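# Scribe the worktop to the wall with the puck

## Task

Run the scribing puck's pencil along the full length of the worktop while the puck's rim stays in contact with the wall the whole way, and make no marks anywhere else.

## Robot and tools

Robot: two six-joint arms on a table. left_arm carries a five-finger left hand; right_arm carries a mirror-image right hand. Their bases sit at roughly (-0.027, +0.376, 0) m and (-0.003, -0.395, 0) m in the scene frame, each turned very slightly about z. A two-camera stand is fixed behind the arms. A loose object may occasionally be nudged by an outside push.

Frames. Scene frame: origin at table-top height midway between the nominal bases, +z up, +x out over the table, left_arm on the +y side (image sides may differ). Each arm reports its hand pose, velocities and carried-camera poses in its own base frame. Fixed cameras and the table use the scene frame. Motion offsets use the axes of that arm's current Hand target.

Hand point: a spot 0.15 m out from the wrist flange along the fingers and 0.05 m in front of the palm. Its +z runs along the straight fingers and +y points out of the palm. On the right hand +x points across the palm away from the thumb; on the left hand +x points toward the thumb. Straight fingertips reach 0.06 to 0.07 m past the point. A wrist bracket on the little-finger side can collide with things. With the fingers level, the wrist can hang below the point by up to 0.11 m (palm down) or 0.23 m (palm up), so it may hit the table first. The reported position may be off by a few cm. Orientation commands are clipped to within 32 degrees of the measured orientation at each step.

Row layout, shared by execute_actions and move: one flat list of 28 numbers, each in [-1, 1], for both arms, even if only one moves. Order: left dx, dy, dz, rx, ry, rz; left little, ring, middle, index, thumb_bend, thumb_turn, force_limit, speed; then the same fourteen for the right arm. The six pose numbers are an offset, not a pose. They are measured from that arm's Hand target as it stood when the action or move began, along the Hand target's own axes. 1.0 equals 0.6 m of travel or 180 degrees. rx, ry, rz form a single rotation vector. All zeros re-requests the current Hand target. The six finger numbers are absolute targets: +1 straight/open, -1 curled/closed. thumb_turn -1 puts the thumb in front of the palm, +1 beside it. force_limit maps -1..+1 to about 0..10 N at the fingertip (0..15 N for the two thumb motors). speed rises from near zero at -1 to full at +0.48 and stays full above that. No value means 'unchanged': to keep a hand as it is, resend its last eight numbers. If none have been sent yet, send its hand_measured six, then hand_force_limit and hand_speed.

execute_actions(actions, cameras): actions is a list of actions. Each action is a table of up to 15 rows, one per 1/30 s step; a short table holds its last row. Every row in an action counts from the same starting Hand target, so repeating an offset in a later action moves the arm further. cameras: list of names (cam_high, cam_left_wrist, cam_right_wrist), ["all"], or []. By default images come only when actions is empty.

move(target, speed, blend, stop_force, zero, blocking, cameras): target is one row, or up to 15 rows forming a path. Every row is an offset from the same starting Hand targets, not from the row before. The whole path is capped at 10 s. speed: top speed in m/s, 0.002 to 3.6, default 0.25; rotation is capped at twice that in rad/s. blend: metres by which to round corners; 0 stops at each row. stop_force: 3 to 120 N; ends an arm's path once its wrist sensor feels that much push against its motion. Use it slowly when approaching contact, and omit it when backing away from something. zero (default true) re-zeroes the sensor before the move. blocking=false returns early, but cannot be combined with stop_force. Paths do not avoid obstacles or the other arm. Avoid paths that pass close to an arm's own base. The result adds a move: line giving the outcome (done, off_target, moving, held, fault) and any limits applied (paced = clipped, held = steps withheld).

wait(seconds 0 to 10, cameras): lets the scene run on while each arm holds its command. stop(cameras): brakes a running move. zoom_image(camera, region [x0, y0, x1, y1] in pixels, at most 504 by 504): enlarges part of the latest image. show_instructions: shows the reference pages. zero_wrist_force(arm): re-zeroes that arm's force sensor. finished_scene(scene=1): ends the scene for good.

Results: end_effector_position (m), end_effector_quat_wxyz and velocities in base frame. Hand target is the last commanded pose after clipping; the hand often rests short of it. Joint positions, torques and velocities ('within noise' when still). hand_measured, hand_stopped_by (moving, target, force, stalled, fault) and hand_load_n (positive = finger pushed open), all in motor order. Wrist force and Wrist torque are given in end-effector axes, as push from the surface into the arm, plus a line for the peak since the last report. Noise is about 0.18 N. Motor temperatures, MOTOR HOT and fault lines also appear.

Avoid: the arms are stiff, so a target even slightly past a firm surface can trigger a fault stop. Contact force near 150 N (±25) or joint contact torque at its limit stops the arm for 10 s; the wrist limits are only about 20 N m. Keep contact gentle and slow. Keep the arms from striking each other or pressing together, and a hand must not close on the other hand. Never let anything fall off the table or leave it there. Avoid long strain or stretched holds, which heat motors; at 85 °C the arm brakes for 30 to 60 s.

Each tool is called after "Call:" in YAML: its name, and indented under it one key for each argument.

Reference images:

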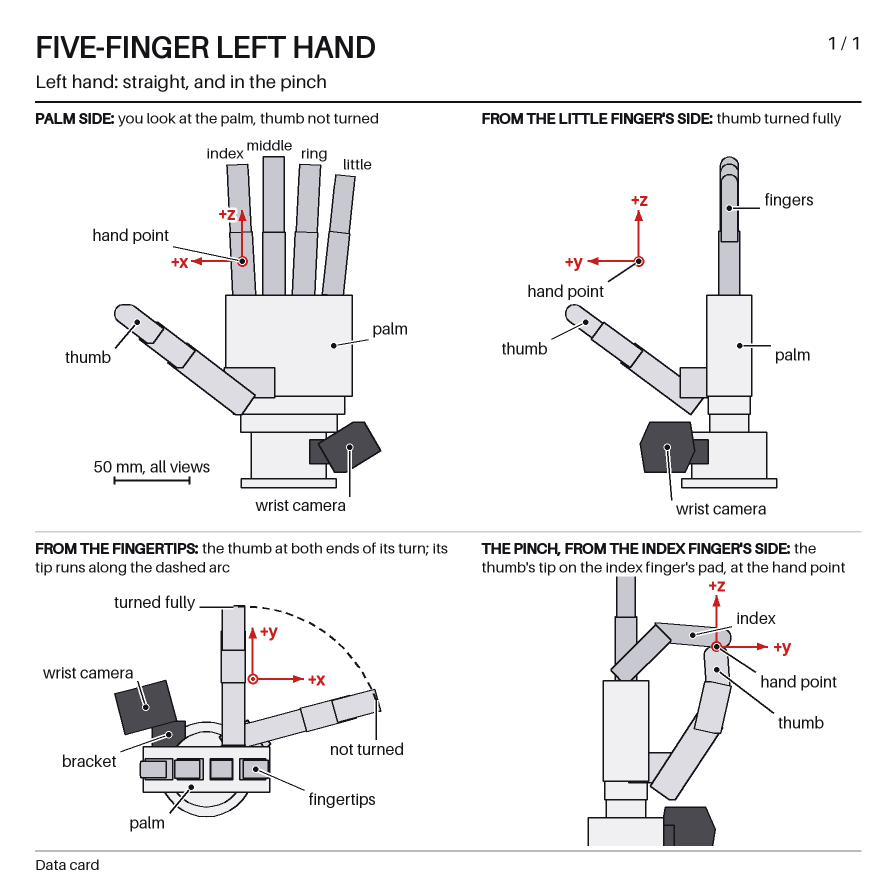

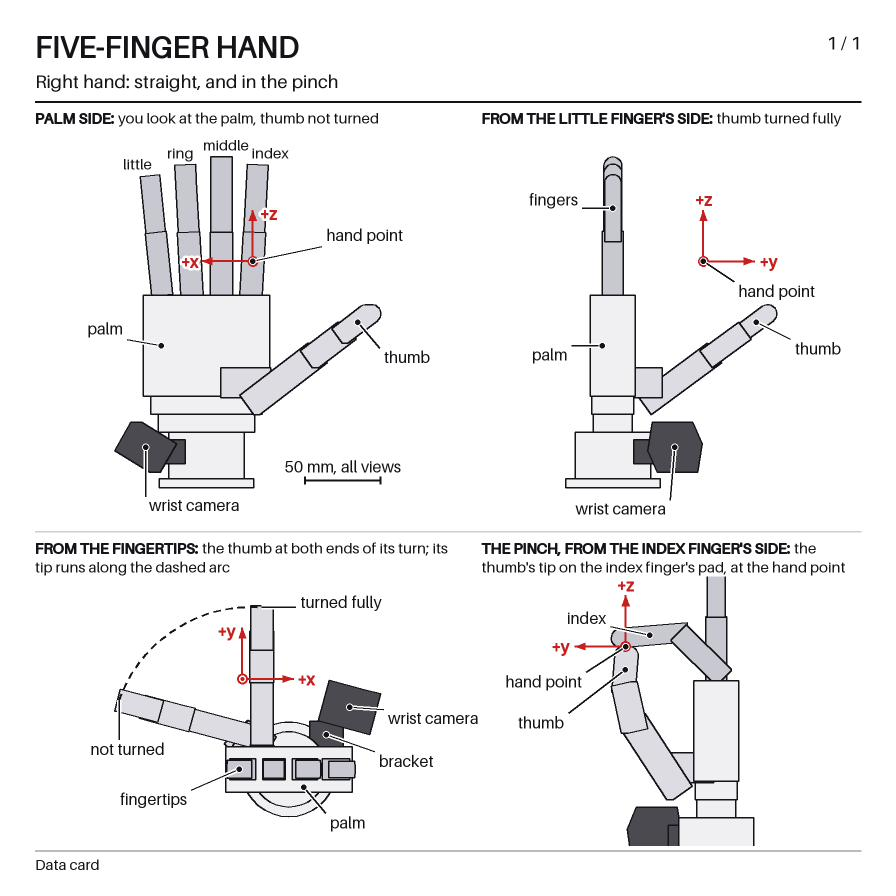

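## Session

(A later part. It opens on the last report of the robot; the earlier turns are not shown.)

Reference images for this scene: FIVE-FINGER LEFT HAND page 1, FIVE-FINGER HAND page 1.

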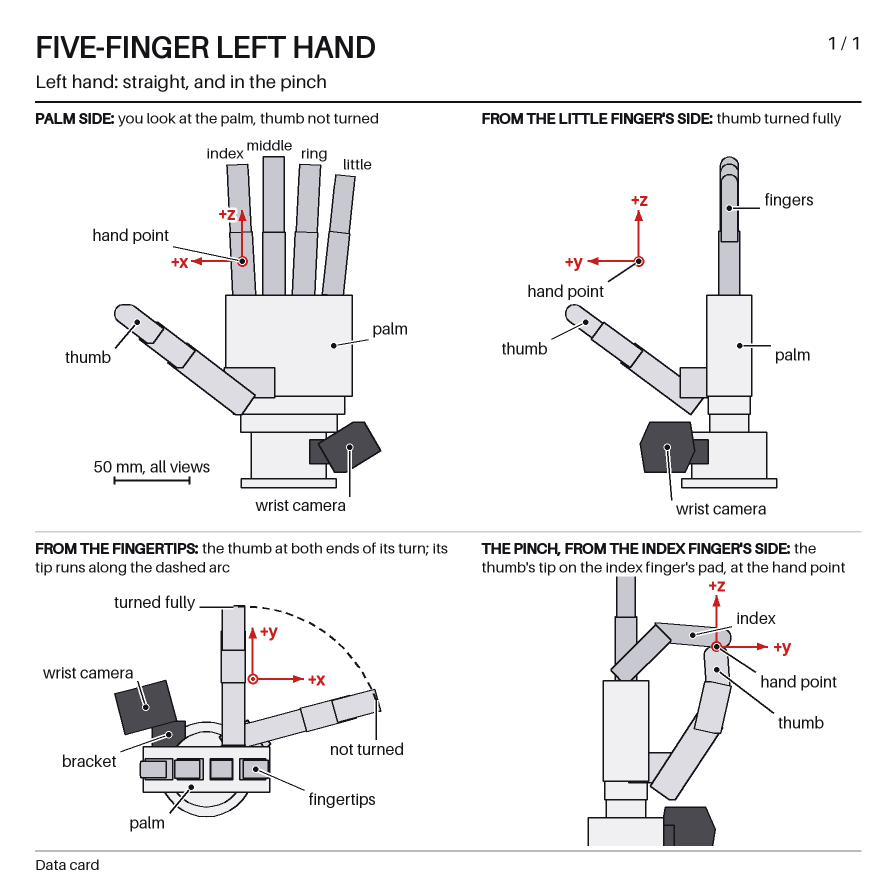

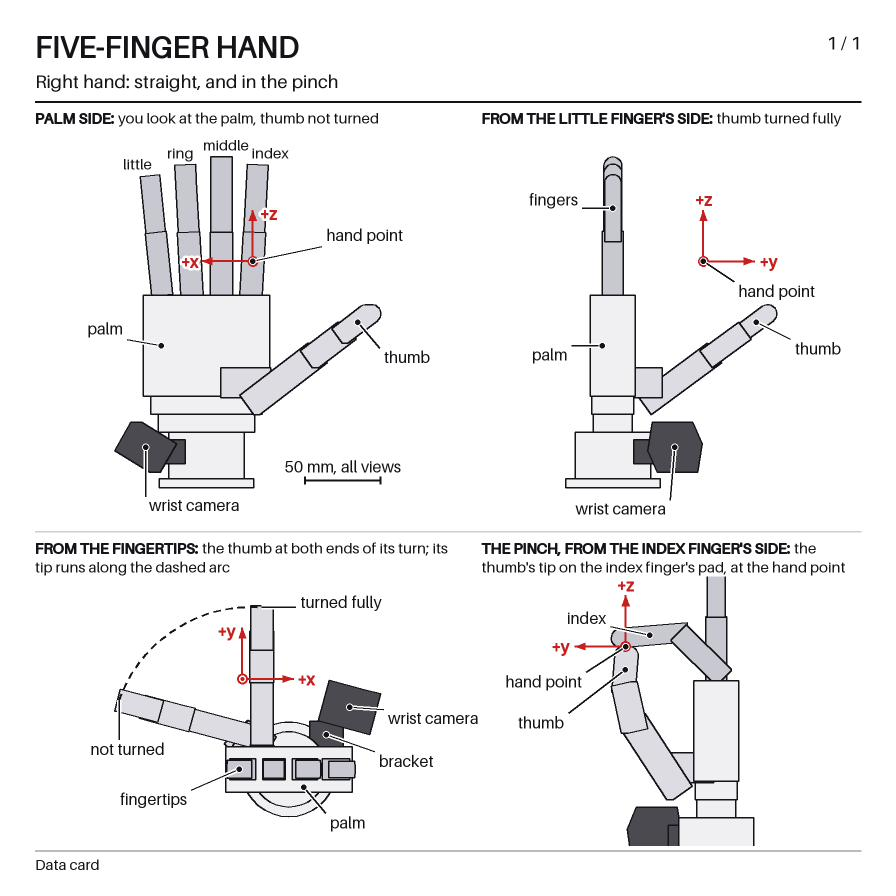

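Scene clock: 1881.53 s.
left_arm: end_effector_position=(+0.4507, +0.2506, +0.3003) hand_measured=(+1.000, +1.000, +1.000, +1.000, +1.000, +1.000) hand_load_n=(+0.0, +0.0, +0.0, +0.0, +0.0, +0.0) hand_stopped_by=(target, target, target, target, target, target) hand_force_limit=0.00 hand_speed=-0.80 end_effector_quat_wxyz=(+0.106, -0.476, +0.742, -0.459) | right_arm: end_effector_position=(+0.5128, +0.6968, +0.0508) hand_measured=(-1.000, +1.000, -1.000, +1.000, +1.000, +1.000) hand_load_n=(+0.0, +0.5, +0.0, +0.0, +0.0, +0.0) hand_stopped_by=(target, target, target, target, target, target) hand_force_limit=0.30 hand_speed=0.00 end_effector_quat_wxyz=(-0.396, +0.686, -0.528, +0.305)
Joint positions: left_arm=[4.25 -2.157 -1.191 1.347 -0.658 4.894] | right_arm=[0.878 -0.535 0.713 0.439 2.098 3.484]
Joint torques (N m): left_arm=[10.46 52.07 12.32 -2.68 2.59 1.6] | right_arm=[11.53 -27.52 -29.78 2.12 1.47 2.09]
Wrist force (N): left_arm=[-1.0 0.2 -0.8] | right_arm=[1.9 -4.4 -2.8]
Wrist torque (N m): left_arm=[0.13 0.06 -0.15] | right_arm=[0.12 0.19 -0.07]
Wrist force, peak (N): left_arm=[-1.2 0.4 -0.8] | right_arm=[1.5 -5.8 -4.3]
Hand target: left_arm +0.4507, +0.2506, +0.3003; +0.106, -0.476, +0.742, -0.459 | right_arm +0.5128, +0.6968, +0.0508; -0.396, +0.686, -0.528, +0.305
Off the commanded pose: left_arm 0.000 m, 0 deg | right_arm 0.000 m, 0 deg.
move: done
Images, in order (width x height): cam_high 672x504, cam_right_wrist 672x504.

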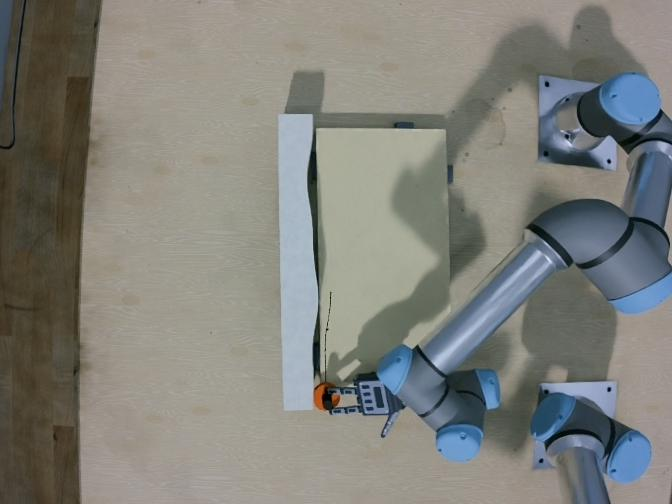

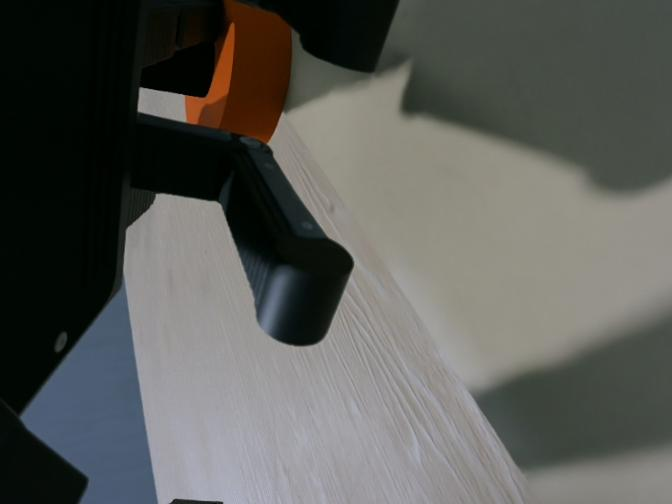

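Call:
move:
  target:
    - [0,0,0,0,0,0,1,1,1,1,1,1,0,-0.8,-0.0016,-0.0002,0.00035,0,0,0,-1,1,-1,1,1,1,0.3,0]
    - [0,0,0,0,0,0,1,1,1,1,1,1,0,-0.8,0.0049,0.0006,-0.00105,0,0,0,-1,1,-1,1,1,1,0.3,0]
  speed: 0.008
  cameras: ["cam_high"]

Call:
zoom_image:
  camera: "cam_high"
  region: [306, 370, 346, 410]

Scene clock: 1889.77 s.
left_arm: end_effector_position=(+0.4507, +0.2506, +0.3003) hand_measured=(+1.000, +1.000, +1.000, +1.000, +1.000, +1.000) hand_load_n=(+0.0, +0.0, +0.0, +0.0, +0.0, +0.0) hand_stopped_by=(target, target, target, target, target, target) hand_force_limit=0.00 hand_speed=-0.80 end_effector_quat_wxyz=(+0.106, -0.476, +0.742, -0.459) | right_arm: end_effector_position=(+0.5129, +0.6938, +0.0508) hand_measured=(-1.000, +1.000, -1.000, +1.000, +1.000, +1.000) hand_load_n=(+0.0, +0.0, +0.0, +0.5, +0.0, +0.0) hand_stopped_by=(target, target, target, target, target, target) hand_force_limit=0.30 hand_speed=0.00 end_effector_quat_wxyz=(-0.396, +0.686, -0.528, +0.305)
Joint positions: left_arm=[4.25 -2.157 -1.191 1.347 -0.658 4.894] | right_arm=[0.876 -0.544 0.731 0.429 2.095 3.482]
Joint torques (N m): left_arm=[10.46 52.09 12.89 -2.56 2.6 1.64] | right_arm=[-6.2 -72.78 -8.65 -0.86 -1.58 -1.48]
Wrist force (N): left_arm=[-0.9 0.4 -0.8] | right_arm=[0.4 -1.6 -0.6]
Wrist torque (N m): left_arm=[0.14 0.05 -0.14] | right_arm=[-0.06 0.02 -0.05]
Wrist force, peak (N): left_arm=[-1.1 0.3 -1.0] | right_arm=[0.4 -6.9 -1.6]
Hand target: left_arm +0.4507, +0.2506, +0.3003; +0.106, -0.476, +0.742, -0.459 | right_arm +0.5129, +0.6938, +0.0508; -0.396, +0.686, -0.528, +0.305
Off the commanded pose: left_arm 0.000 m, 0 deg | right_arm 0.000 m, 0 deg.
move: done
Images, in order (width x height): cam_high 672x504.

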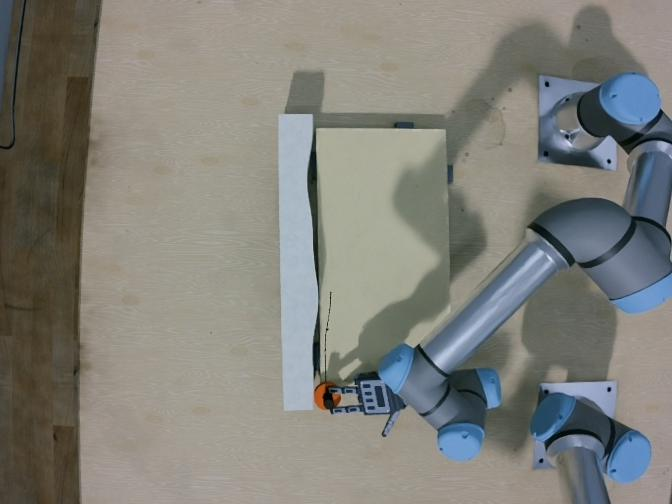

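Scaled by 12.600 from the camera's 672x504 image, which has a finer 960x720 frame.

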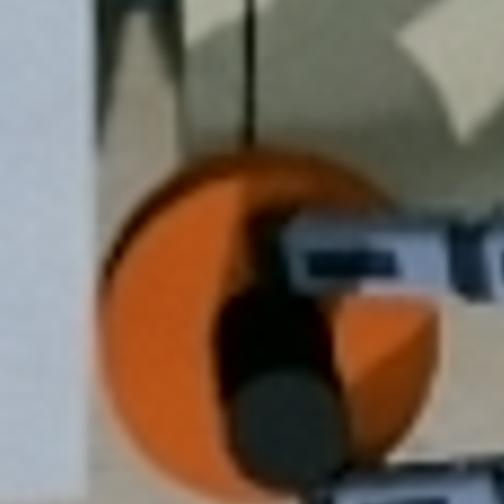

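Call:
move:
  target: [0,0,0,0,0,0,1,1,1,1,1,1,0,-0.8,0,0.00289,0.00167,0,0,0,-1,1,-1,1,1,1,0.3,0]
  speed: 0.004
  stop_force: 3
  cameras: ["cam_high"]

Call:
zoom_image:
  camera: "cam_high"
  region: [306, 370, 346, 410]

Scene clock: 1928.57 s.
left_arm: end_effector_position=(+0.4507, +0.2506, +0.3003) hand_measured=(+1.000, +1.000, +1.000, +1.000, +1.000, +1.000) hand_load_n=(+0.0, +0.0, +0.0, +0.0, +0.0, -0.5) hand_stopped_by=(target, target, target, target, target, target) hand_force_limit=0.00 hand_speed=-0.80 end_effector_quat_wxyz=(+0.106, -0.476, +0.742, -0.459) | right_arm: end_effector_position=(+0.5129, +0.6938, +0.0504) hand_measured=(-1.000, +1.000, -1.000, +1.000, +1.000, +1.000) hand_load_n=(+0.0, +0.5, +0.0, +0.0, +0.0, +0.0) hand_stopped_by=(target, target, target, target, target, target) hand_force_limit=0.30 hand_speed=0.00 end_effector_quat_wxyz=(-0.396, +0.686, -0.528, +0.305)
Joint positions: left_arm=[4.25 -2.157 -1.191 1.347 -0.658 4.894] | right_arm=[0.876 -0.544 0.733 0.428 2.095 3.482]
Joint torques (N m): left_arm=[9.74 51.63 12.82 -2.55 2.5 1.59] | right_arm=[-6.41 -66.03 -29.36 2.42 -1.8 -1.44]
Wrist force (N): left_arm=[-1.1 0.2 -0.6] | right_arm=[0.8 -4.6 -2.9]
Wrist torque (N m): left_arm=[0.11 0.08 -0.15] | right_arm=[0.15 0.12 -0.12]
Wrist force, peak (N): left_arm=[-1.2 0.4 -0.9] | right_arm=[1.0 -5.5 -3.7]
Hand target: left_arm +0.4507, +0.2506, +0.3003; +0.106, -0.476, +0.742, -0.459 | right_arm +0.5129, +0.6938, +0.0505; -0.396, +0.686, -0.528, +0.305 (not the last commanded pose)
Off the commanded pose: left_arm 0.000 m, 0 deg | right_arm 0.002 m, 0 deg.
move: contact (right_arm)
Images, in order (width x height): cam_high 672x504.

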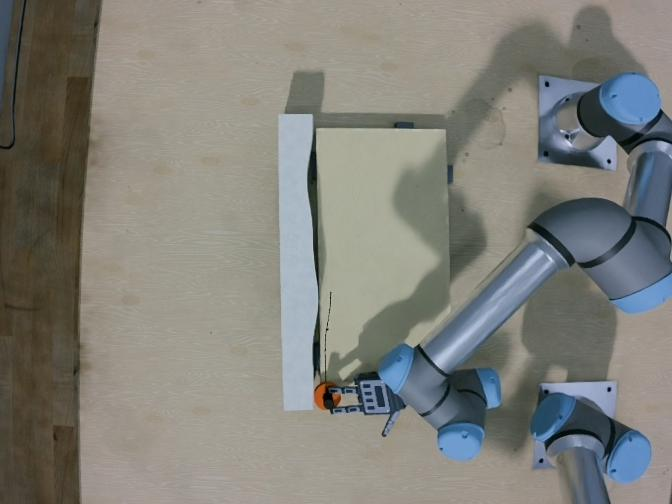

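Scaled by 12.600 from the camera's 672x504 image, which has a finer 960x720 frame.

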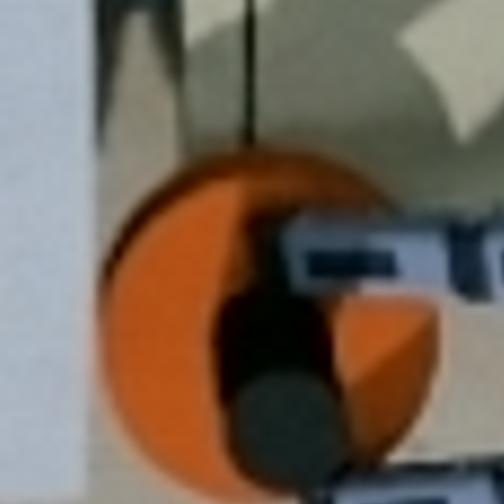

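Call:
move:
  target: [0,0,0,0,0,0,1,1,1,1,1,1,0,-0.8,0.00463,-0.00243,0.00422,0,0,0,-1,1,-1,1,1,1,0.3,0]
  speed: 0.006
  cameras: ["cam_high"]

Call:
zoom_image:
  camera: "cam_high"
  region: [306, 370, 346, 410]

Scene clock: 1935.60 s.
left_arm: end_effector_position=(+0.4507, +0.2506, +0.3003) hand_measured=(+1.000, +1.000, +1.000, +1.000, +1.000, +1.000) hand_load_n=(+0.0, +0.0, +0.0, +0.0, +0.0, +0.0) hand_stopped_by=(target, target, target, target, target, target) hand_force_limit=0.00 hand_speed=-0.80 end_effector_quat_wxyz=(+0.106, -0.476, +0.742, -0.459) | right_arm: end_effector_position=(+0.5164, +0.6919, +0.0505) hand_measured=(-1.000, +1.000, -1.000, +1.000, +1.000, +1.000) hand_load_n=(+0.0, +0.0, +0.0, +0.0, +0.0, -0.5) hand_stopped_by=(target, target, target, target, target, target) hand_force_limit=0.30 hand_speed=0.00 end_effector_quat_wxyz=(-0.396, +0.686, -0.528, +0.305)
Joint positions: left_arm=[4.25 -2.157 -1.191 1.347 -0.658 4.894] | right_arm=[0.87 -0.545 0.733 0.426 2.091 3.479]
Joint torques (N m): left_arm=[10.05 52.06 13.2 -2.56 2.64 1.71] | right_arm=[-10.29 -70.44 -8.44 -0.64 -1.8 -1.49]
Wrist force (N): left_arm=[-0.9 -0.1 -0.9] | right_arm=[0.1 -4.5 -3.8]
Wrist torque (N m): left_arm=[0.10 0.05 -0.14] | right_arm=[0.11 0.07 -0.12]
Wrist force, peak (N): left_arm=[-1.2 0.1 -0.9] | right_arm=[1.0 -5.3 -3.9]
Hand target: left_arm +0.4507, +0.2506, +0.3003; +0.106, -0.476, +0.742, -0.459 | right_arm +0.5165, +0.6919, +0.0504; -0.396, +0.686, -0.528, +0.305
Off the commanded pose: left_arm 0.000 m, 0 deg | right_arm 0.000 m, 0 deg.
move: done
Images, in order (width x height): cam_high 672x504.

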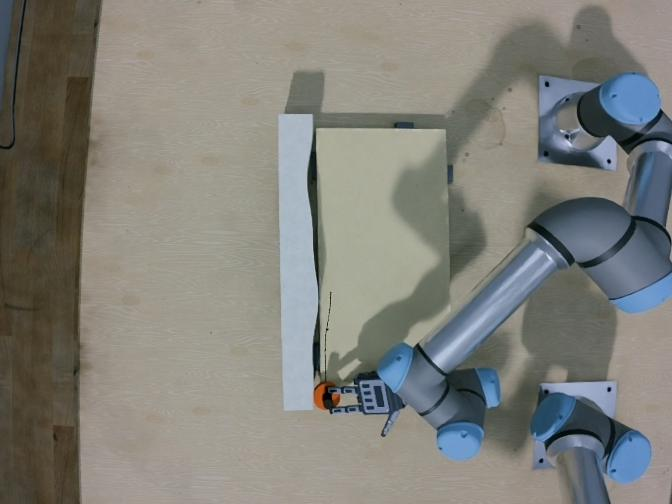

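Scaled by 12.600 from the camera's 672x504 image, which has a finer 960x720 frame.

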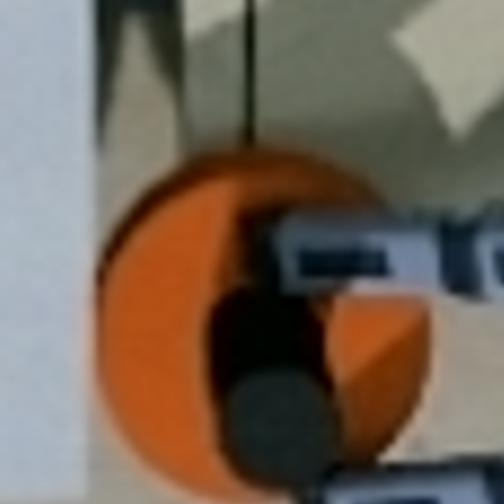

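Call:
move:
  target: [0,0,0,0,0,0,1,1,1,1,1,1,0,-0.8,0.00662,-0.00117,0.00195,0,0,0,-1,1,-1,1,1,1,0.3,0]
  speed: 0.006
  cameras: ["cam_high"]

Call:
zoom_image:
  camera: "cam_high"
  region: [306, 370, 346, 410]

Scene clock: 1941.30 s.
left_arm: end_effector_position=(+0.4507, +0.2506, +0.3003) hand_measured=(+1.000, +1.000, +1.000, +1.000, +1.000, +1.000) hand_load_n=(+0.0, +0.0, +0.0, +0.0, +0.0, +0.0) hand_stopped_by=(target, target, target, target, target, target) hand_force_limit=0.00 hand_speed=-0.80 end_effector_quat_wxyz=(+0.106, -0.476, +0.742, -0.459) | right_arm: end_effector_position=(+0.5188, +0.6884, +0.0505) hand_measured=(-1.000, +1.000, -1.000, +1.000, +1.000, +1.000) hand_load_n=(+0.0, +0.5, +0.0, +0.5, +0.0, +0.0) hand_stopped_by=(target, target, target, target, target, target) hand_force_limit=0.30 hand_speed=0.00 end_effector_quat_wxyz=(-0.396, +0.686, -0.528, +0.305)
Joint positions: left_arm=[4.25 -2.157 -1.191 1.347 -0.658 4.894] | right_arm=[0.864 -0.552 0.747 0.417 2.086 3.475]
Joint torques (N m): left_arm=[10.81 51.99 13.48 -2.46 2.57 1.79] | right_arm=[-11.71 -67.26 -7.42 -0.32 -1.47 -1.81]
Wrist force (N): left_arm=[-0.9 0.5 -0.8] | right_arm=[-1.7 -5.0 -3.6]
Wrist torque (N m): left_arm=[0.15 0.04 -0.14] | right_arm=[0.32 0.02 -0.18]
Wrist force, peak (N): left_arm=[-1.2 0.2 -1.0] | right_arm=[-1.5 -6.8 -4.8]
Hand target: left_arm +0.4507, +0.2506, +0.3003; +0.106, -0.476, +0.742, -0.459 | right_arm +0.5188, +0.6884, +0.0505; -0.396, +0.686, -0.528, +0.305
Off the commanded pose: left_arm 0.000 m, 0 deg | right_arm 0.000 m, 0 deg.
move: done
Images, in order (width x height): cam_high 672x504.

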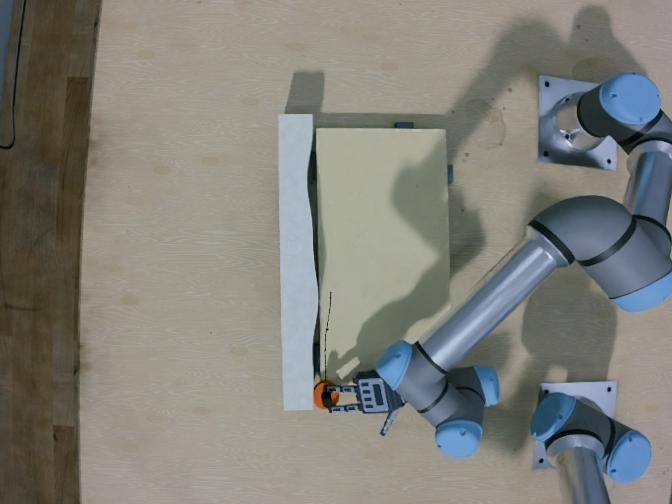

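Scaled by 12.600 from the camera's 672x504 image, which has a finer 960x720 frame.

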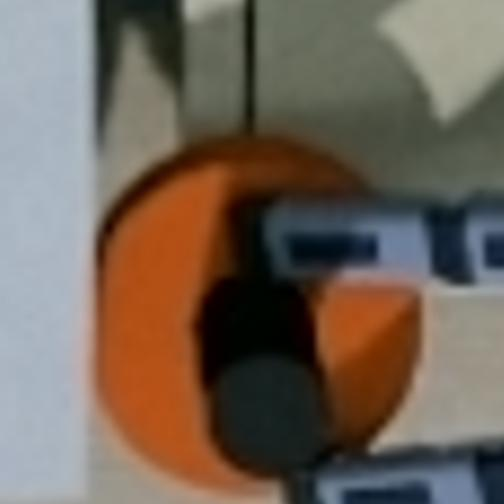

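Call:
move:
  target: [0,0,0,0,0,0,1,1,1,1,1,1,0,-0.8,0.00993,0.00079,-0.00137,0,0,0,-1,1,-1,1,1,1,0.3,0]
  speed: 0.006
  cameras: ["cam_high"]

Call:
zoom_image:
  camera: "cam_high"
  region: [306, 370, 346, 410]

Scene clock: 1948.77 s.
left_arm: end_effector_position=(+0.4507, +0.2506, +0.3003) hand_measured=(+1.000, +1.000, +1.000, +1.000, +1.000, +1.000) hand_load_n=(+0.0, +0.0, +0.0, -0.5, +0.0, +0.0) hand_stopped_by=(target, target, target, target, target, target) hand_force_limit=0.00 hand_speed=-0.80 end_effector_quat_wxyz=(+0.106, -0.476, +0.742, -0.459) | right_arm: end_effector_position=(+0.5194, +0.6824, +0.0505) hand_measured=(-1.000, +1.000, -1.000, +1.000, +1.000, +1.000) hand_load_n=(+0.0, +0.0, +0.0, +0.0, +0.0, +0.0) hand_stopped_by=(target, target, target, target, target, target) hand_force_limit=0.30 hand_speed=0.00 end_effector_quat_wxyz=(-0.396, +0.686, -0.528, +0.305)
Joint positions: left_arm=[4.25 -2.157 -1.191 1.347 -0.658 4.894] | right_arm=[0.858 -0.569 0.78 0.399 2.081 3.471]
Joint torques (N m): left_arm=[10.47 52.56 13.81 -2.44 2.62 1.83] | right_arm=[-10.04 -66.9 -6.38 -0.15 -1.7 -1.73]
Wrist force (N): left_arm=[-0.7 0.1 -0.9] | right_arm=[-1.1 -6.5 -3.0]
Wrist torque (N m): left_arm=[0.12 0.02 -0.13] | right_arm=[0.24 -0.06 -0.08]
Wrist force, peak (N): left_arm=[-1.1 0.3 -1.0] | right_arm=[-2.0 -6.9 -4.6]
Hand target: left_arm +0.4507, +0.2506, +0.3003; +0.106, -0.476, +0.742, -0.459 | right_arm +0.5194, +0.6824, +0.0505; -0.396, +0.686, -0.528, +0.305
Off the commanded pose: left_arm 0.000 m, 0 deg | right_arm 0.000 m, 0 deg.
move: done
Images, in order (width x height): cam_high 672x504.

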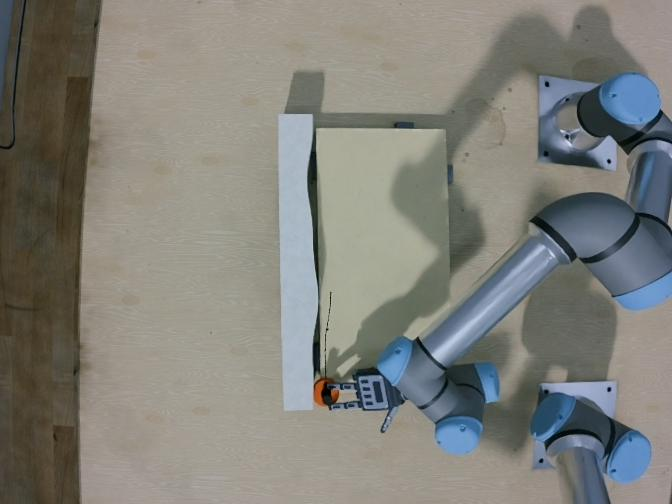

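Scaled by 12.600 from the camera's 672x504 image, which has a finer 960x720 frame.

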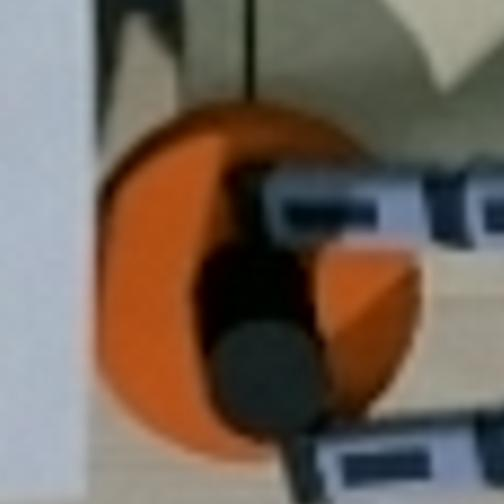

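Call:
move:
  target: [0,0,0,0,0,0,1,1,1,1,1,1,0,-0.8,0,-0.02165,-0.0125,0,0,0,-1,1,-1,1,1,1,0.3,0]
  speed: 0.02
  cameras: ["cam_high", "cam_right_wrist"]

Call:
zoom_image:
  camera: "cam_high"
  region: [306, 370, 346, 410]

Scene clock: 1974.10 s.
left_arm: end_effector_position=(+0.4507, +0.2506, +0.3003) hand_measured=(+1.000, +1.000, +1.000, +1.000, +1.000, +1.000) hand_load_n=(-0.5, -0.5, +0.0, +0.0, +0.0, +0.0) hand_stopped_by=(target, target, target, target, target, target) hand_force_limit=0.00 hand_speed=-0.80 end_effector_quat_wxyz=(+0.106, -0.476, +0.742, -0.459) | right_arm: end_effector_position=(+0.5194, +0.6824, +0.0654) hand_measured=(-1.000, +1.000, -1.000, +1.000, +1.000, +1.000) hand_load_n=(+0.0, +0.0, +0.0, +0.0, +0.0, +0.0) hand_stopped_by=(target, target, target, target, target, target) hand_force_limit=0.30 hand_speed=0.00 end_effector_quat_wxyz=(-0.396, +0.686, -0.528, +0.305)
Joint positions: left_arm=[4.25 -2.157 -1.191 1.347 -0.658 4.894] | right_arm=[0.858 -0.579 0.76 0.429 2.081 3.471]
Joint torques (N m): left_arm=[9.98 52.38 14.21 -2.46 2.58 1.77] | right_arm=[-4.87 -72.79 -32.07 1.59 -1.22 -1.28]
Wrist force (N): left_arm=[-1.0 0.4 -0.9] | right_arm=[0.6 -0.5 -0.4]
Wrist torque (N m): left_arm=[0.14 0.05 -0.14] | right_arm=[-0.17 0.03 0.16]
Wrist force, peak (N): left_arm=[-1.2 0.4 -0.9] | right_arm=[-1.3 -6.9 -3.5]
Hand target: left_arm +0.4507, +0.2506, +0.3003; +0.106, -0.476, +0.742, -0.459 | right_arm +0.5194, +0.6824, +0.0655; -0.396, +0.686, -0.528, +0.305
Off the commanded pose: left_arm 0.000 m, 0 deg | right_arm 0.000 m, 0 deg.
move: done
Images, in order (width x height): cam_high 672x504, cam_right_wrist 672x504.

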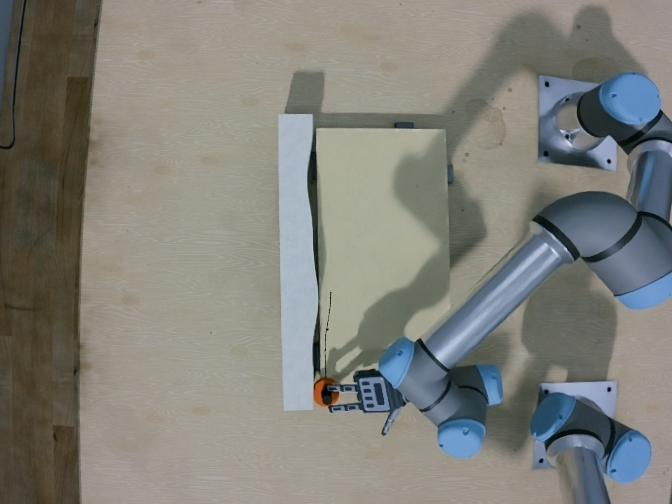

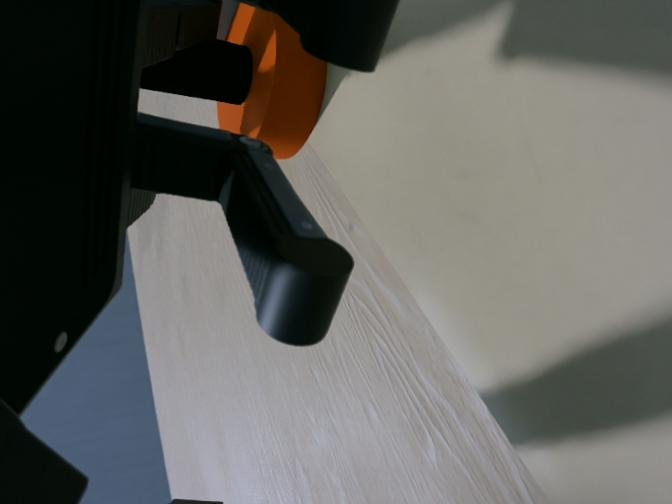

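Scaled by 12.600 from the camera's 672x504 image, which has a finer 960x720 frame.

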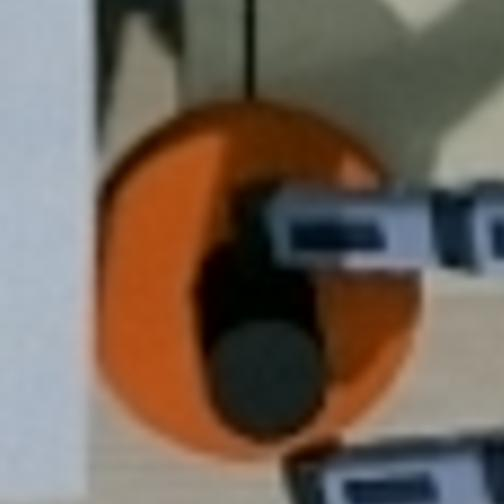

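Call:
move:
  target:
    - [0,0,0,0,0,0,1,1,1,1,1,1,0,-0.8,0.0018,-0.00364,0.0063,0,0,0,-1,1,-1,1,1,1,0.3,0]
    - [0,0,0,0,0,0,1,1,1,1,1,1,0,-0.8,0.0018,0.02018,0.02005,0,0,0,-1,1,-1,1,1,1,0.3,0]
  speed: [0.02, 0.006]
  stop_force: 4

Scene clock: 2014.73 s.
left_arm: end_effector_position=(+0.4507, +0.2506, +0.3003) hand_measured=(+1.000, +1.000, +1.000, +1.000, +1.000, +1.000) hand_load_n=(+0.0, -0.5, +0.0, +0.0, +0.0, +0.0) hand_stopped_by=(target, target, target, target, target, target) hand_force_limit=0.00 hand_speed=-0.80 end_effector_quat_wxyz=(+0.106, -0.476, +0.742, -0.459) | right_arm: end_effector_position=(+0.5239, +0.6824, +0.0517) hand_measured=(-1.000, +1.000, -1.000, +1.000, +1.000, +1.000) hand_load_n=(+0.0, +0.0, +0.0, +0.0, +0.0, +0.0) hand_stopped_by=(target, target, target, target, target, target) hand_force_limit=0.30 hand_speed=0.00 end_effector_quat_wxyz=(-0.396, +0.686, -0.528, +0.305)
Joint positions: left_arm=[4.25 -2.157 -1.191 1.347 -0.658 4.894] | right_arm=[0.853 -0.563 0.764 0.407 2.077 3.467]
Joint torques (N m): left_arm=[10.21 51.73 14.91 -2.37 2.55 1.87] | right_arm=[-7.7 -72.29 -31.23 0.9 -1.49 -1.78]
Wrist force (N): left_arm=[-1.0 0.3 -0.9] | right_arm=[1.0 -1.3 -1.0]
Wrist torque (N m): left_arm=[0.15 0.06 -0.15] | right_arm=[-0.09 0.05 0.16]
Wrist force, peak (N): left_arm=[-1.1 0.6 -0.9] | right_arm=[1.8 -4.8 -4.6]
Hand target: left_arm +0.4507, +0.2506, +0.3003; +0.106, -0.476, +0.742, -0.459 | right_arm +0.5239, +0.6824, +0.0517; -0.396, +0.686, -0.528, +0.305 (not the last commanded pose)
Off the commanded pose: left_arm 0.000 m, 0 deg | right_arm 0.003 m, 0 deg.
move: contact (right_arm); path passed 1 of 2 targets

Call:
move:
  target:
    - [0,0,0,0,0,0,1,1,1,1,1,1,0,-0.8,0,0.00087,0.0005,0,0,0,-1,1,-1,1,1,1,0.3,0]
    - [0,0,0,0,0,0,1,1,1,1,1,1,0,-0.8,0.02051,0.0028,-0.00284,0,0,0,-1,1,-1,1,1,1,0.3,0]
    - [0,0,0,0,0,0,1,1,1,1,1,1,0,-0.8,0.04078,0.00521,-0.00702,0,0,0,-1,1,-1,1,1,1,0.3,0]
  speed: 0.01
  cameras: ["cam_high"]

Call:
zoom_image:
  camera: "cam_high"
  region: [306, 360, 346, 400]

Scene clock: 2026.33 s.
left_arm: end_effector_position=(+0.4507, +0.2506, +0.3003) hand_measured=(+1.000, +1.000, +1.000, +1.000, +1.000, +1.000) hand_load_n=(+0.0, -0.5, -0.5, +0.0, +0.0, +0.0) hand_stopped_by=(target, target, target, target, target, target) hand_force_limit=0.00 hand_speed=-0.80 end_effector_quat_wxyz=(+0.106, -0.476, +0.742, -0.459) | right_arm: end_effector_position=(+0.5251, +0.6575, +0.0511) hand_measured=(-1.000, +1.000, -1.000, +1.000, +1.000, +1.000) hand_load_n=(+0.0, +0.5, +0.0, +0.0, +0.0, +0.0) hand_stopped_by=(target, target, target, target, target, target) hand_force_limit=0.30 hand_speed=0.00 end_effector_quat_wxyz=(-0.396, +0.686, -0.528, +0.305)
Joint positions: left_arm=[4.25 -2.157 -1.191 1.347 -0.658 4.894] | right_arm=[0.827 -0.631 0.895 0.336 2.055 3.451]
Joint torques (N m): left_arm=[10.09 52.11 15.31 -2.41 2.6 1.97] | right_arm=[-8.66 -70.6 -9.95 -0.93 -1.66 -1.8]
Wrist force (N): left_arm=[-1.0 0.3 -0.8] | right_arm=[0.4 -1.3 -0.5]
Wrist torque (N m): left_arm=[0.14 0.06 -0.15] | right_arm=[-0.16 -0.04 0.11]
Wrist force, peak (N): left_arm=[-1.2 0.4 -1.0] | right_arm=[0.9 -3.9 -4.5]
Hand target: left_arm +0.4507, +0.2506, +0.3003; +0.106, -0.476, +0.742, -0.459 | right_arm +0.5251, +0.6575, +0.0511; -0.396, +0.686, -0.528, +0.305
Off the commanded pose: left_arm 0.000 m, 0 deg | right_arm 0.000 m, 0 deg.
move: done
Images, in order (width x height): cam_high 672x504.

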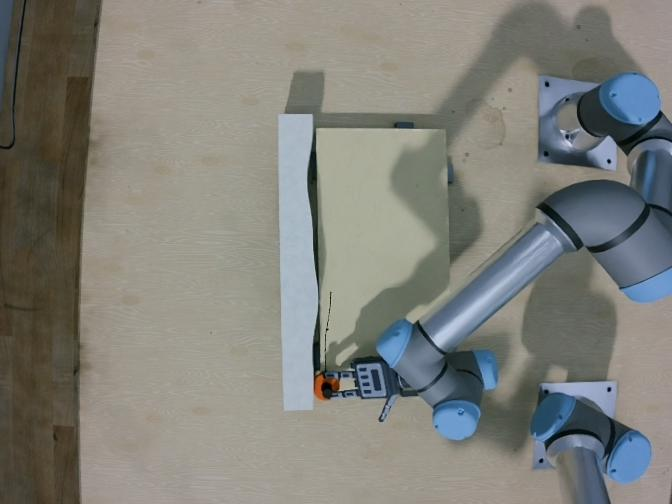

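Scaled by 12.600 from the camera's 672x504 image, which has a finer 960x720 frame.

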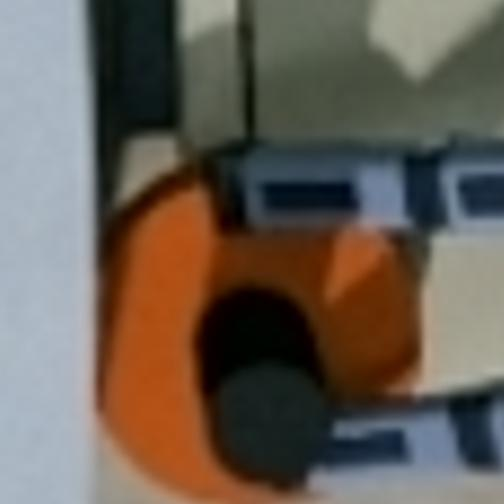

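Call:
move:
  target:
    - [0,0,0,0,0,0,1,1,1,1,1,1,0,-0.8,0,-0.00116,-0.00067,0,0,0,-1,1,-1,1,1,1,0.3,0]
    - [0,0,0,0,0,0,1,1,1,1,1,1,0,-0.8,0.02015,0.0015,-0.00527,0,0,0,-1,1,-1,1,1,1,0.3,0]
    - [0,0,0,0,0,0,1,1,1,1,1,1,0,-0.8,0.04048,0.00379,-0.00924,0,0,0,-1,1,-1,1,1,1,0.3,0]
    - [0,0,0,0,0,0,1,1,1,1,1,1,0,-0.8,0.06089,0.00592,-0.01293,0,0,0,-1,1,-1,1,1,1,0.3,0]
    - [0,0,0,0,0,0,1,1,1,1,1,1,0,-0.8,0.08141,0.00785,-0.01627,0,0,0,-1,1,-1,1,1,1,0.3,0]
  speed: 0.02
  blend: [0, 0.003, 0.003, 0.003, 0]
  cameras: ["cam_high"]

Call:
zoom_image:
  camera: "cam_high"
  region: [300, 330, 370, 400]

Scene clock: 2090.13 s.
left_arm: end_effector_position=(+0.4507, +0.2506, +0.3003) hand_measured=(+1.000, +1.000, +1.000, +1.000, +1.000, +1.000) hand_load_n=(+0.0, +0.0, +0.0, -0.5, -0.5, +0.0) hand_stopped_by=(target, target, target, target, target, target) hand_force_limit=0.00 hand_speed=-0.80 end_effector_quat_wxyz=(+0.106, -0.476, +0.742, -0.459) | right_arm: end_effector_position=(+0.5272, +0.6075, +0.0519) hand_measured=(-1.000, +1.000, -1.000, +1.000, +1.000, +1.000) hand_load_n=(+0.0, +0.0, +0.0, +0.0, +0.0, -0.5) hand_stopped_by=(target, target, target, target, target, target) hand_force_limit=0.30 hand_speed=0.00 end_effector_quat_wxyz=(-0.396, +0.686, -0.528, +0.305)
Joint positions: left_arm=[4.25 -2.157 -1.191 1.347 -0.658 4.894] | right_arm=[0.77 -0.747 1.109 0.223 2.009 3.415]
Joint torques (N m): left_arm=[10.25 52.42 15.82 -2.27 2.44 1.92] | right_arm=[-9.17 -67.18 -8.34 -0.93 -1.73 -1.82]
Wrist force (N): left_arm=[-0.9 0.1 -1.0] | right_arm=[-0.1 -2.5 -1.0]
Wrist torque (N m): left_arm=[0.13 0.04 -0.14] | right_arm=[-0.13 0.02 0.10]
Wrist force, peak (N): left_arm=[-1.1 0.3 -1.0] | right_arm=[-0.2 -2.6 -0.9]
Hand target: left_arm +0.4507, +0.2506, +0.3003; +0.106, -0.476, +0.742, -0.459 | right_arm +0.5272, +0.6075, +0.0519; -0.396, +0.686, -0.528, +0.305
Off the commanded pose: left_arm 0.000 m, 0 deg | right_arm 0.000 m, 0 deg.
move: done
Images, in order (width x height): cam_high 672x504.

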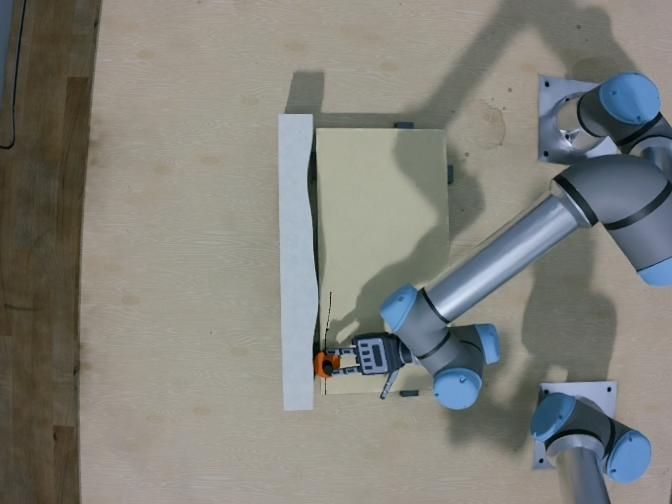

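Scaled by 7.200 from the camera's 672x504 image, which has a finer 960x720 frame.

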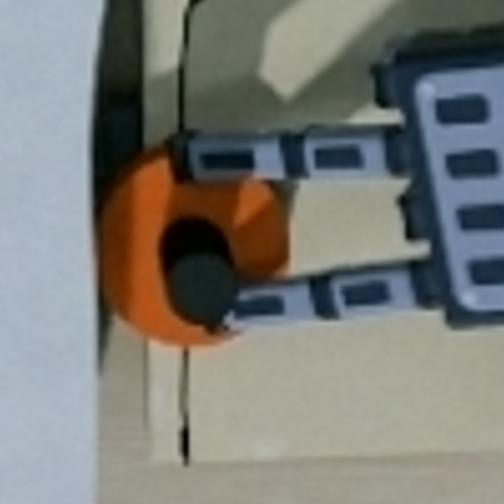

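Call:
move:
  target:
    - [0,0,0,0,0,0,1,1,1,1,1,1,0,-0.8,0.02083,0.00099,-0.00239,0,0,0,-1,1,-1,1,1,1,0.3,0]
    - [0,0,0,0,0,0,1,1,1,1,1,1,0,-0.8,0.04155,0.00251,-0.00502,0,0,0,-1,1,-1,1,1,1,0.3,0]
    - [0,0,0,0,0,0,1,1,1,1,1,1,0,-0.8,0.06213,0.00428,-0.00809,0,0,0,-1,1,-1,1,1,1,0.3,0]
    - [0,0,0,0,0,0,1,1,1,1,1,1,0,-0.8,0.08237,0.00678,-0.0124,0,0,0,-1,1,-1,1,1,1,0.3,0]
    - [0,0,0,0,0,0,1,1,1,1,1,1,0,-0.8,0.1024,0.00968,-0.01742,0,0,0,-1,1,-1,1,1,1,0.3,0]
    - [0,0,0,0,0,0,1,1,1,1,1,1,0,-0.8,0.12227,0.01289,-0.023,0,0,0,-1,1,-1,1,1,1,0.3,0]
    - [0,0,0,0,0,0,1,1,1,1,1,1,0,-0.8,0.14178,0.01684,-0.02985,0,0,0,-1,1,-1,1,1,1,0.3,0]
    - [0,0,0,0,0,0,1,1,1,1,1,1,0,-0.8,0.16133,0.02071,-0.03655,0,0,0,-1,1,-1,1,1,1,0.3,0]
  speed: 0.025
  blend: [0.003, 0.003, 0.003, 0.003, 0.003, 0.003, 0.003, 0]
  cameras: ["cam_high"]

Call:
zoom_image:
  camera: "cam_high"
  region: [300, 290, 370, 360]

Scene clock: 2121.47 s.
left_arm: end_effector_position=(+0.4507, +0.2506, +0.3003) hand_measured=(+1.000, +1.000, +1.000, +1.000, +1.000, +1.000) hand_load_n=(+0.0, +0.0, +0.0, +0.0, +0.0, +0.0) hand_stopped_by=(target, target, target, target, target, target) hand_force_limit=0.00 hand_speed=-0.80 end_effector_quat_wxyz=(+0.106, -0.476, +0.742, -0.459) | right_arm: end_effector_position=(+0.5276, +0.5075, +0.0521) hand_measured=(-1.000, +1.000, -1.000, +1.000, +1.000, +1.000) hand_load_n=(+0.0, +0.0, +0.0, +0.0, +0.0, +0.0) hand_stopped_by=(target, target, target, target, target, target) hand_force_limit=0.30 hand_speed=0.00 end_effector_quat_wxyz=(-0.396, +0.686, -0.528, +0.305)
Joint positions: left_arm=[4.25 -2.157 -1.191 1.347 -0.658 4.894] | right_arm=[0.639 -0.937 1.446 0.047 1.898 3.339]
Joint torques (N m): left_arm=[10.66 52.09 16.26 -2.29 2.42 2] | right_arm=[-8.68 -59.01 -9.4 -1.44 -1.76 -1.74]
Wrist force (N): left_arm=[-0.9 0.3 -1.0] | right_arm=[0.2 -0.9 -0.7]
Wrist torque (N m): left_arm=[0.15 0.04 -0.14] | right_arm=[-0.19 0.01 0.15]
Wrist force, peak (N): left_arm=[-1.2 0.4 -0.9] | right_arm=[-0.3 -2.5 -1.6]
Hand target: left_arm +0.4507, +0.2506, +0.3003; +0.106, -0.476, +0.742, -0.459 | right_arm +0.5276, +0.5075, +0.0521; -0.396, +0.686, -0.528, +0.305
Off the commanded pose: left_arm 0.000 m, 0 deg | right_arm 0.000 m, 0 deg.
move: done
Images, in order (width x height): cam_high 672x504.

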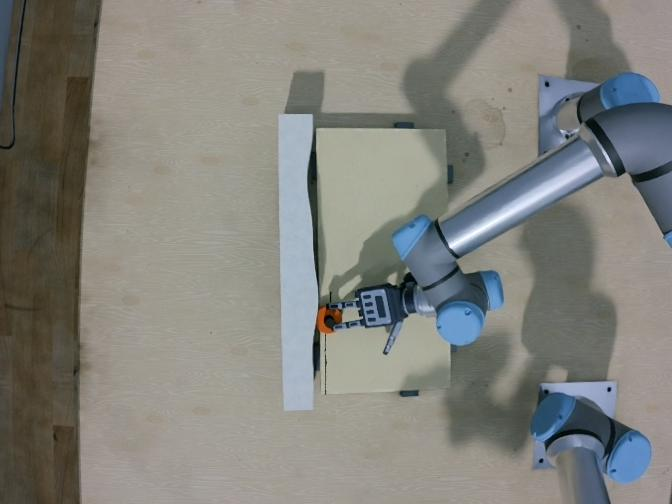

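Scaled by 7.200 from the camera's 672x504 image, which has a finer 960x720 frame.

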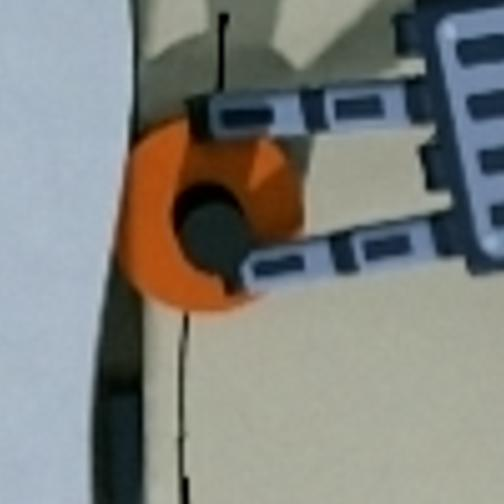

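Call:
move:
  target:
    - [0,0,0,0,0,0,1,1,1,1,1,1,0,-0.8,0.01965,0.00367,-0.00635,0,0,0,-1,1,-1,1,1,1,0.3,0]
    - [0,0,0,0,0,0,1,1,1,1,1,1,0,-0.8,0.0391,0.00777,-0.01348,0,0,0,-1,1,-1,1,1,1,0.3,0]
    - [0,0,0,0,0,0,1,1,1,1,1,1,0,-0.8,0.05852,0.0119,-0.0206,0,0,0,-1,1,-1,1,1,1,0.3,0]
    - [0,0,0,0,0,0,1,1,1,1,1,1,0,-0.8,0.0787,0.01447,-0.02507,0,0,0,-1,1,-1,1,1,1,0.3,0]
    - [0,0,0,0,0,0,1,1,1,1,1,1,0,-0.8,0.0993,0.01623,-0.02812,0,0,0,-1,1,-1,1,1,1,0.3,0]
    - [0,0,0,0,0,0,1,1,1,1,1,1,0,-0.8,0.12005,0.01767,-0.03062,0,0,0,-1,1,-1,1,1,1,0.3,0]
    - [0,0,0,0,0,0,1,1,1,1,1,1,0,-0.8,0.14083,0.01905,-0.03298,0,0,0,-1,1,-1,1,1,1,0.3,0]
    - [0,0,0,0,0,0,1,1,1,1,1,1,0,-0.8,0.16178,0.02008,-0.03477,0,0,0,-1,1,-1,1,1,1,0.3,0]
  speed: 0.025
  blend: [0.003, 0.003, 0.003, 0.003, 0.003, 0.003, 0.003, 0]
  cameras: ["cam_high"]

Call:
zoom_image:
  camera: "cam_high"
  region: [300, 245, 370, 315]

Scene clock: 2144.00 s.
left_arm: end_effector_position=(+0.4507, +0.2506, +0.3003) hand_measured=(+1.000, +1.000, +1.000, +1.000, +1.000, +1.000) hand_load_n=(+0.0, +0.0, +0.0, -0.5, +0.0, +0.0) hand_stopped_by=(target, target, target, target, target, target) hand_force_limit=0.00 hand_speed=-0.80 end_effector_quat_wxyz=(+0.106, -0.476, +0.742, -0.459) | right_arm: end_effector_position=(+0.5291, +0.4075, +0.0521) hand_measured=(-1.000, +1.000, -1.000, +1.000, +1.000, +1.000) hand_load_n=(+0.0, +0.0, +0.0, +0.0, +0.0, +0.0) hand_stopped_by=(target, target, target, target, target, target) hand_force_limit=0.30 hand_speed=0.00 end_effector_quat_wxyz=(-0.396, +0.686, -0.528, +0.305)
Joint positions: left_arm=[4.25 -2.157 -1.191 1.347 -0.658 4.894] | right_arm=[0.469 -1.091 1.7 -0.076 1.752 3.248]
Joint torques (N m): left_arm=[10.4 52.29 16.85 -2.27 2.5 2.02] | right_arm=[-9.37 -52.07 -7.75 -1.45 -1.84 -1.69]
Wrist force (N): left_arm=[-0.9 0.2 -0.8] | right_arm=[0.1 -0.5 -0.4]
Wrist torque (N m): left_arm=[0.13 0.05 -0.14] | right_arm=[-0.16 0.02 0.16]
Wrist force, peak (N): left_arm=[-1.2 0.4 -0.9] | right_arm=[0.3 -1.2 -1.1]
Hand target: left_arm +0.4507, +0.2506, +0.3003; +0.106, -0.476, +0.742, -0.459 | right_arm +0.5291, +0.4075, +0.0521; -0.396, +0.686, -0.528, +0.305
Off the commanded pose: left_arm 0.000 m, 0 deg | right_arm 0.000 m, 0 deg.
move: done
Images, in order (width x height): cam_high 672x504.

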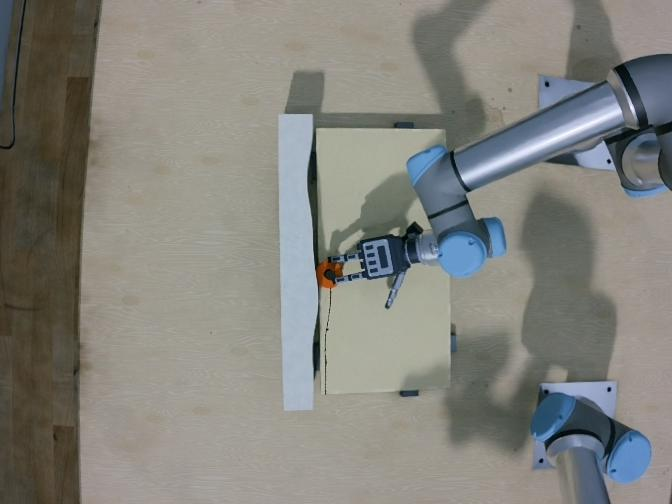

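Scaled by 7.200 from the camera's 672x504 image, which has a finer 960x720 frame.

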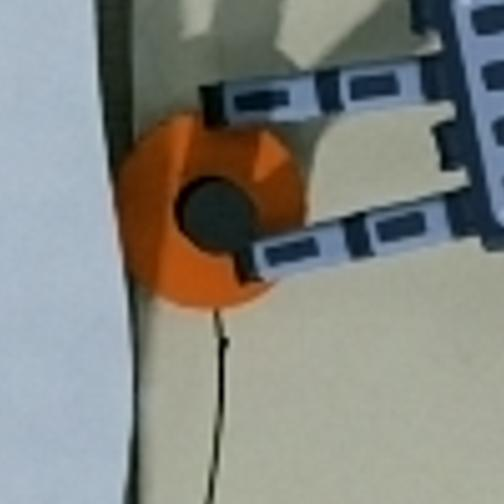

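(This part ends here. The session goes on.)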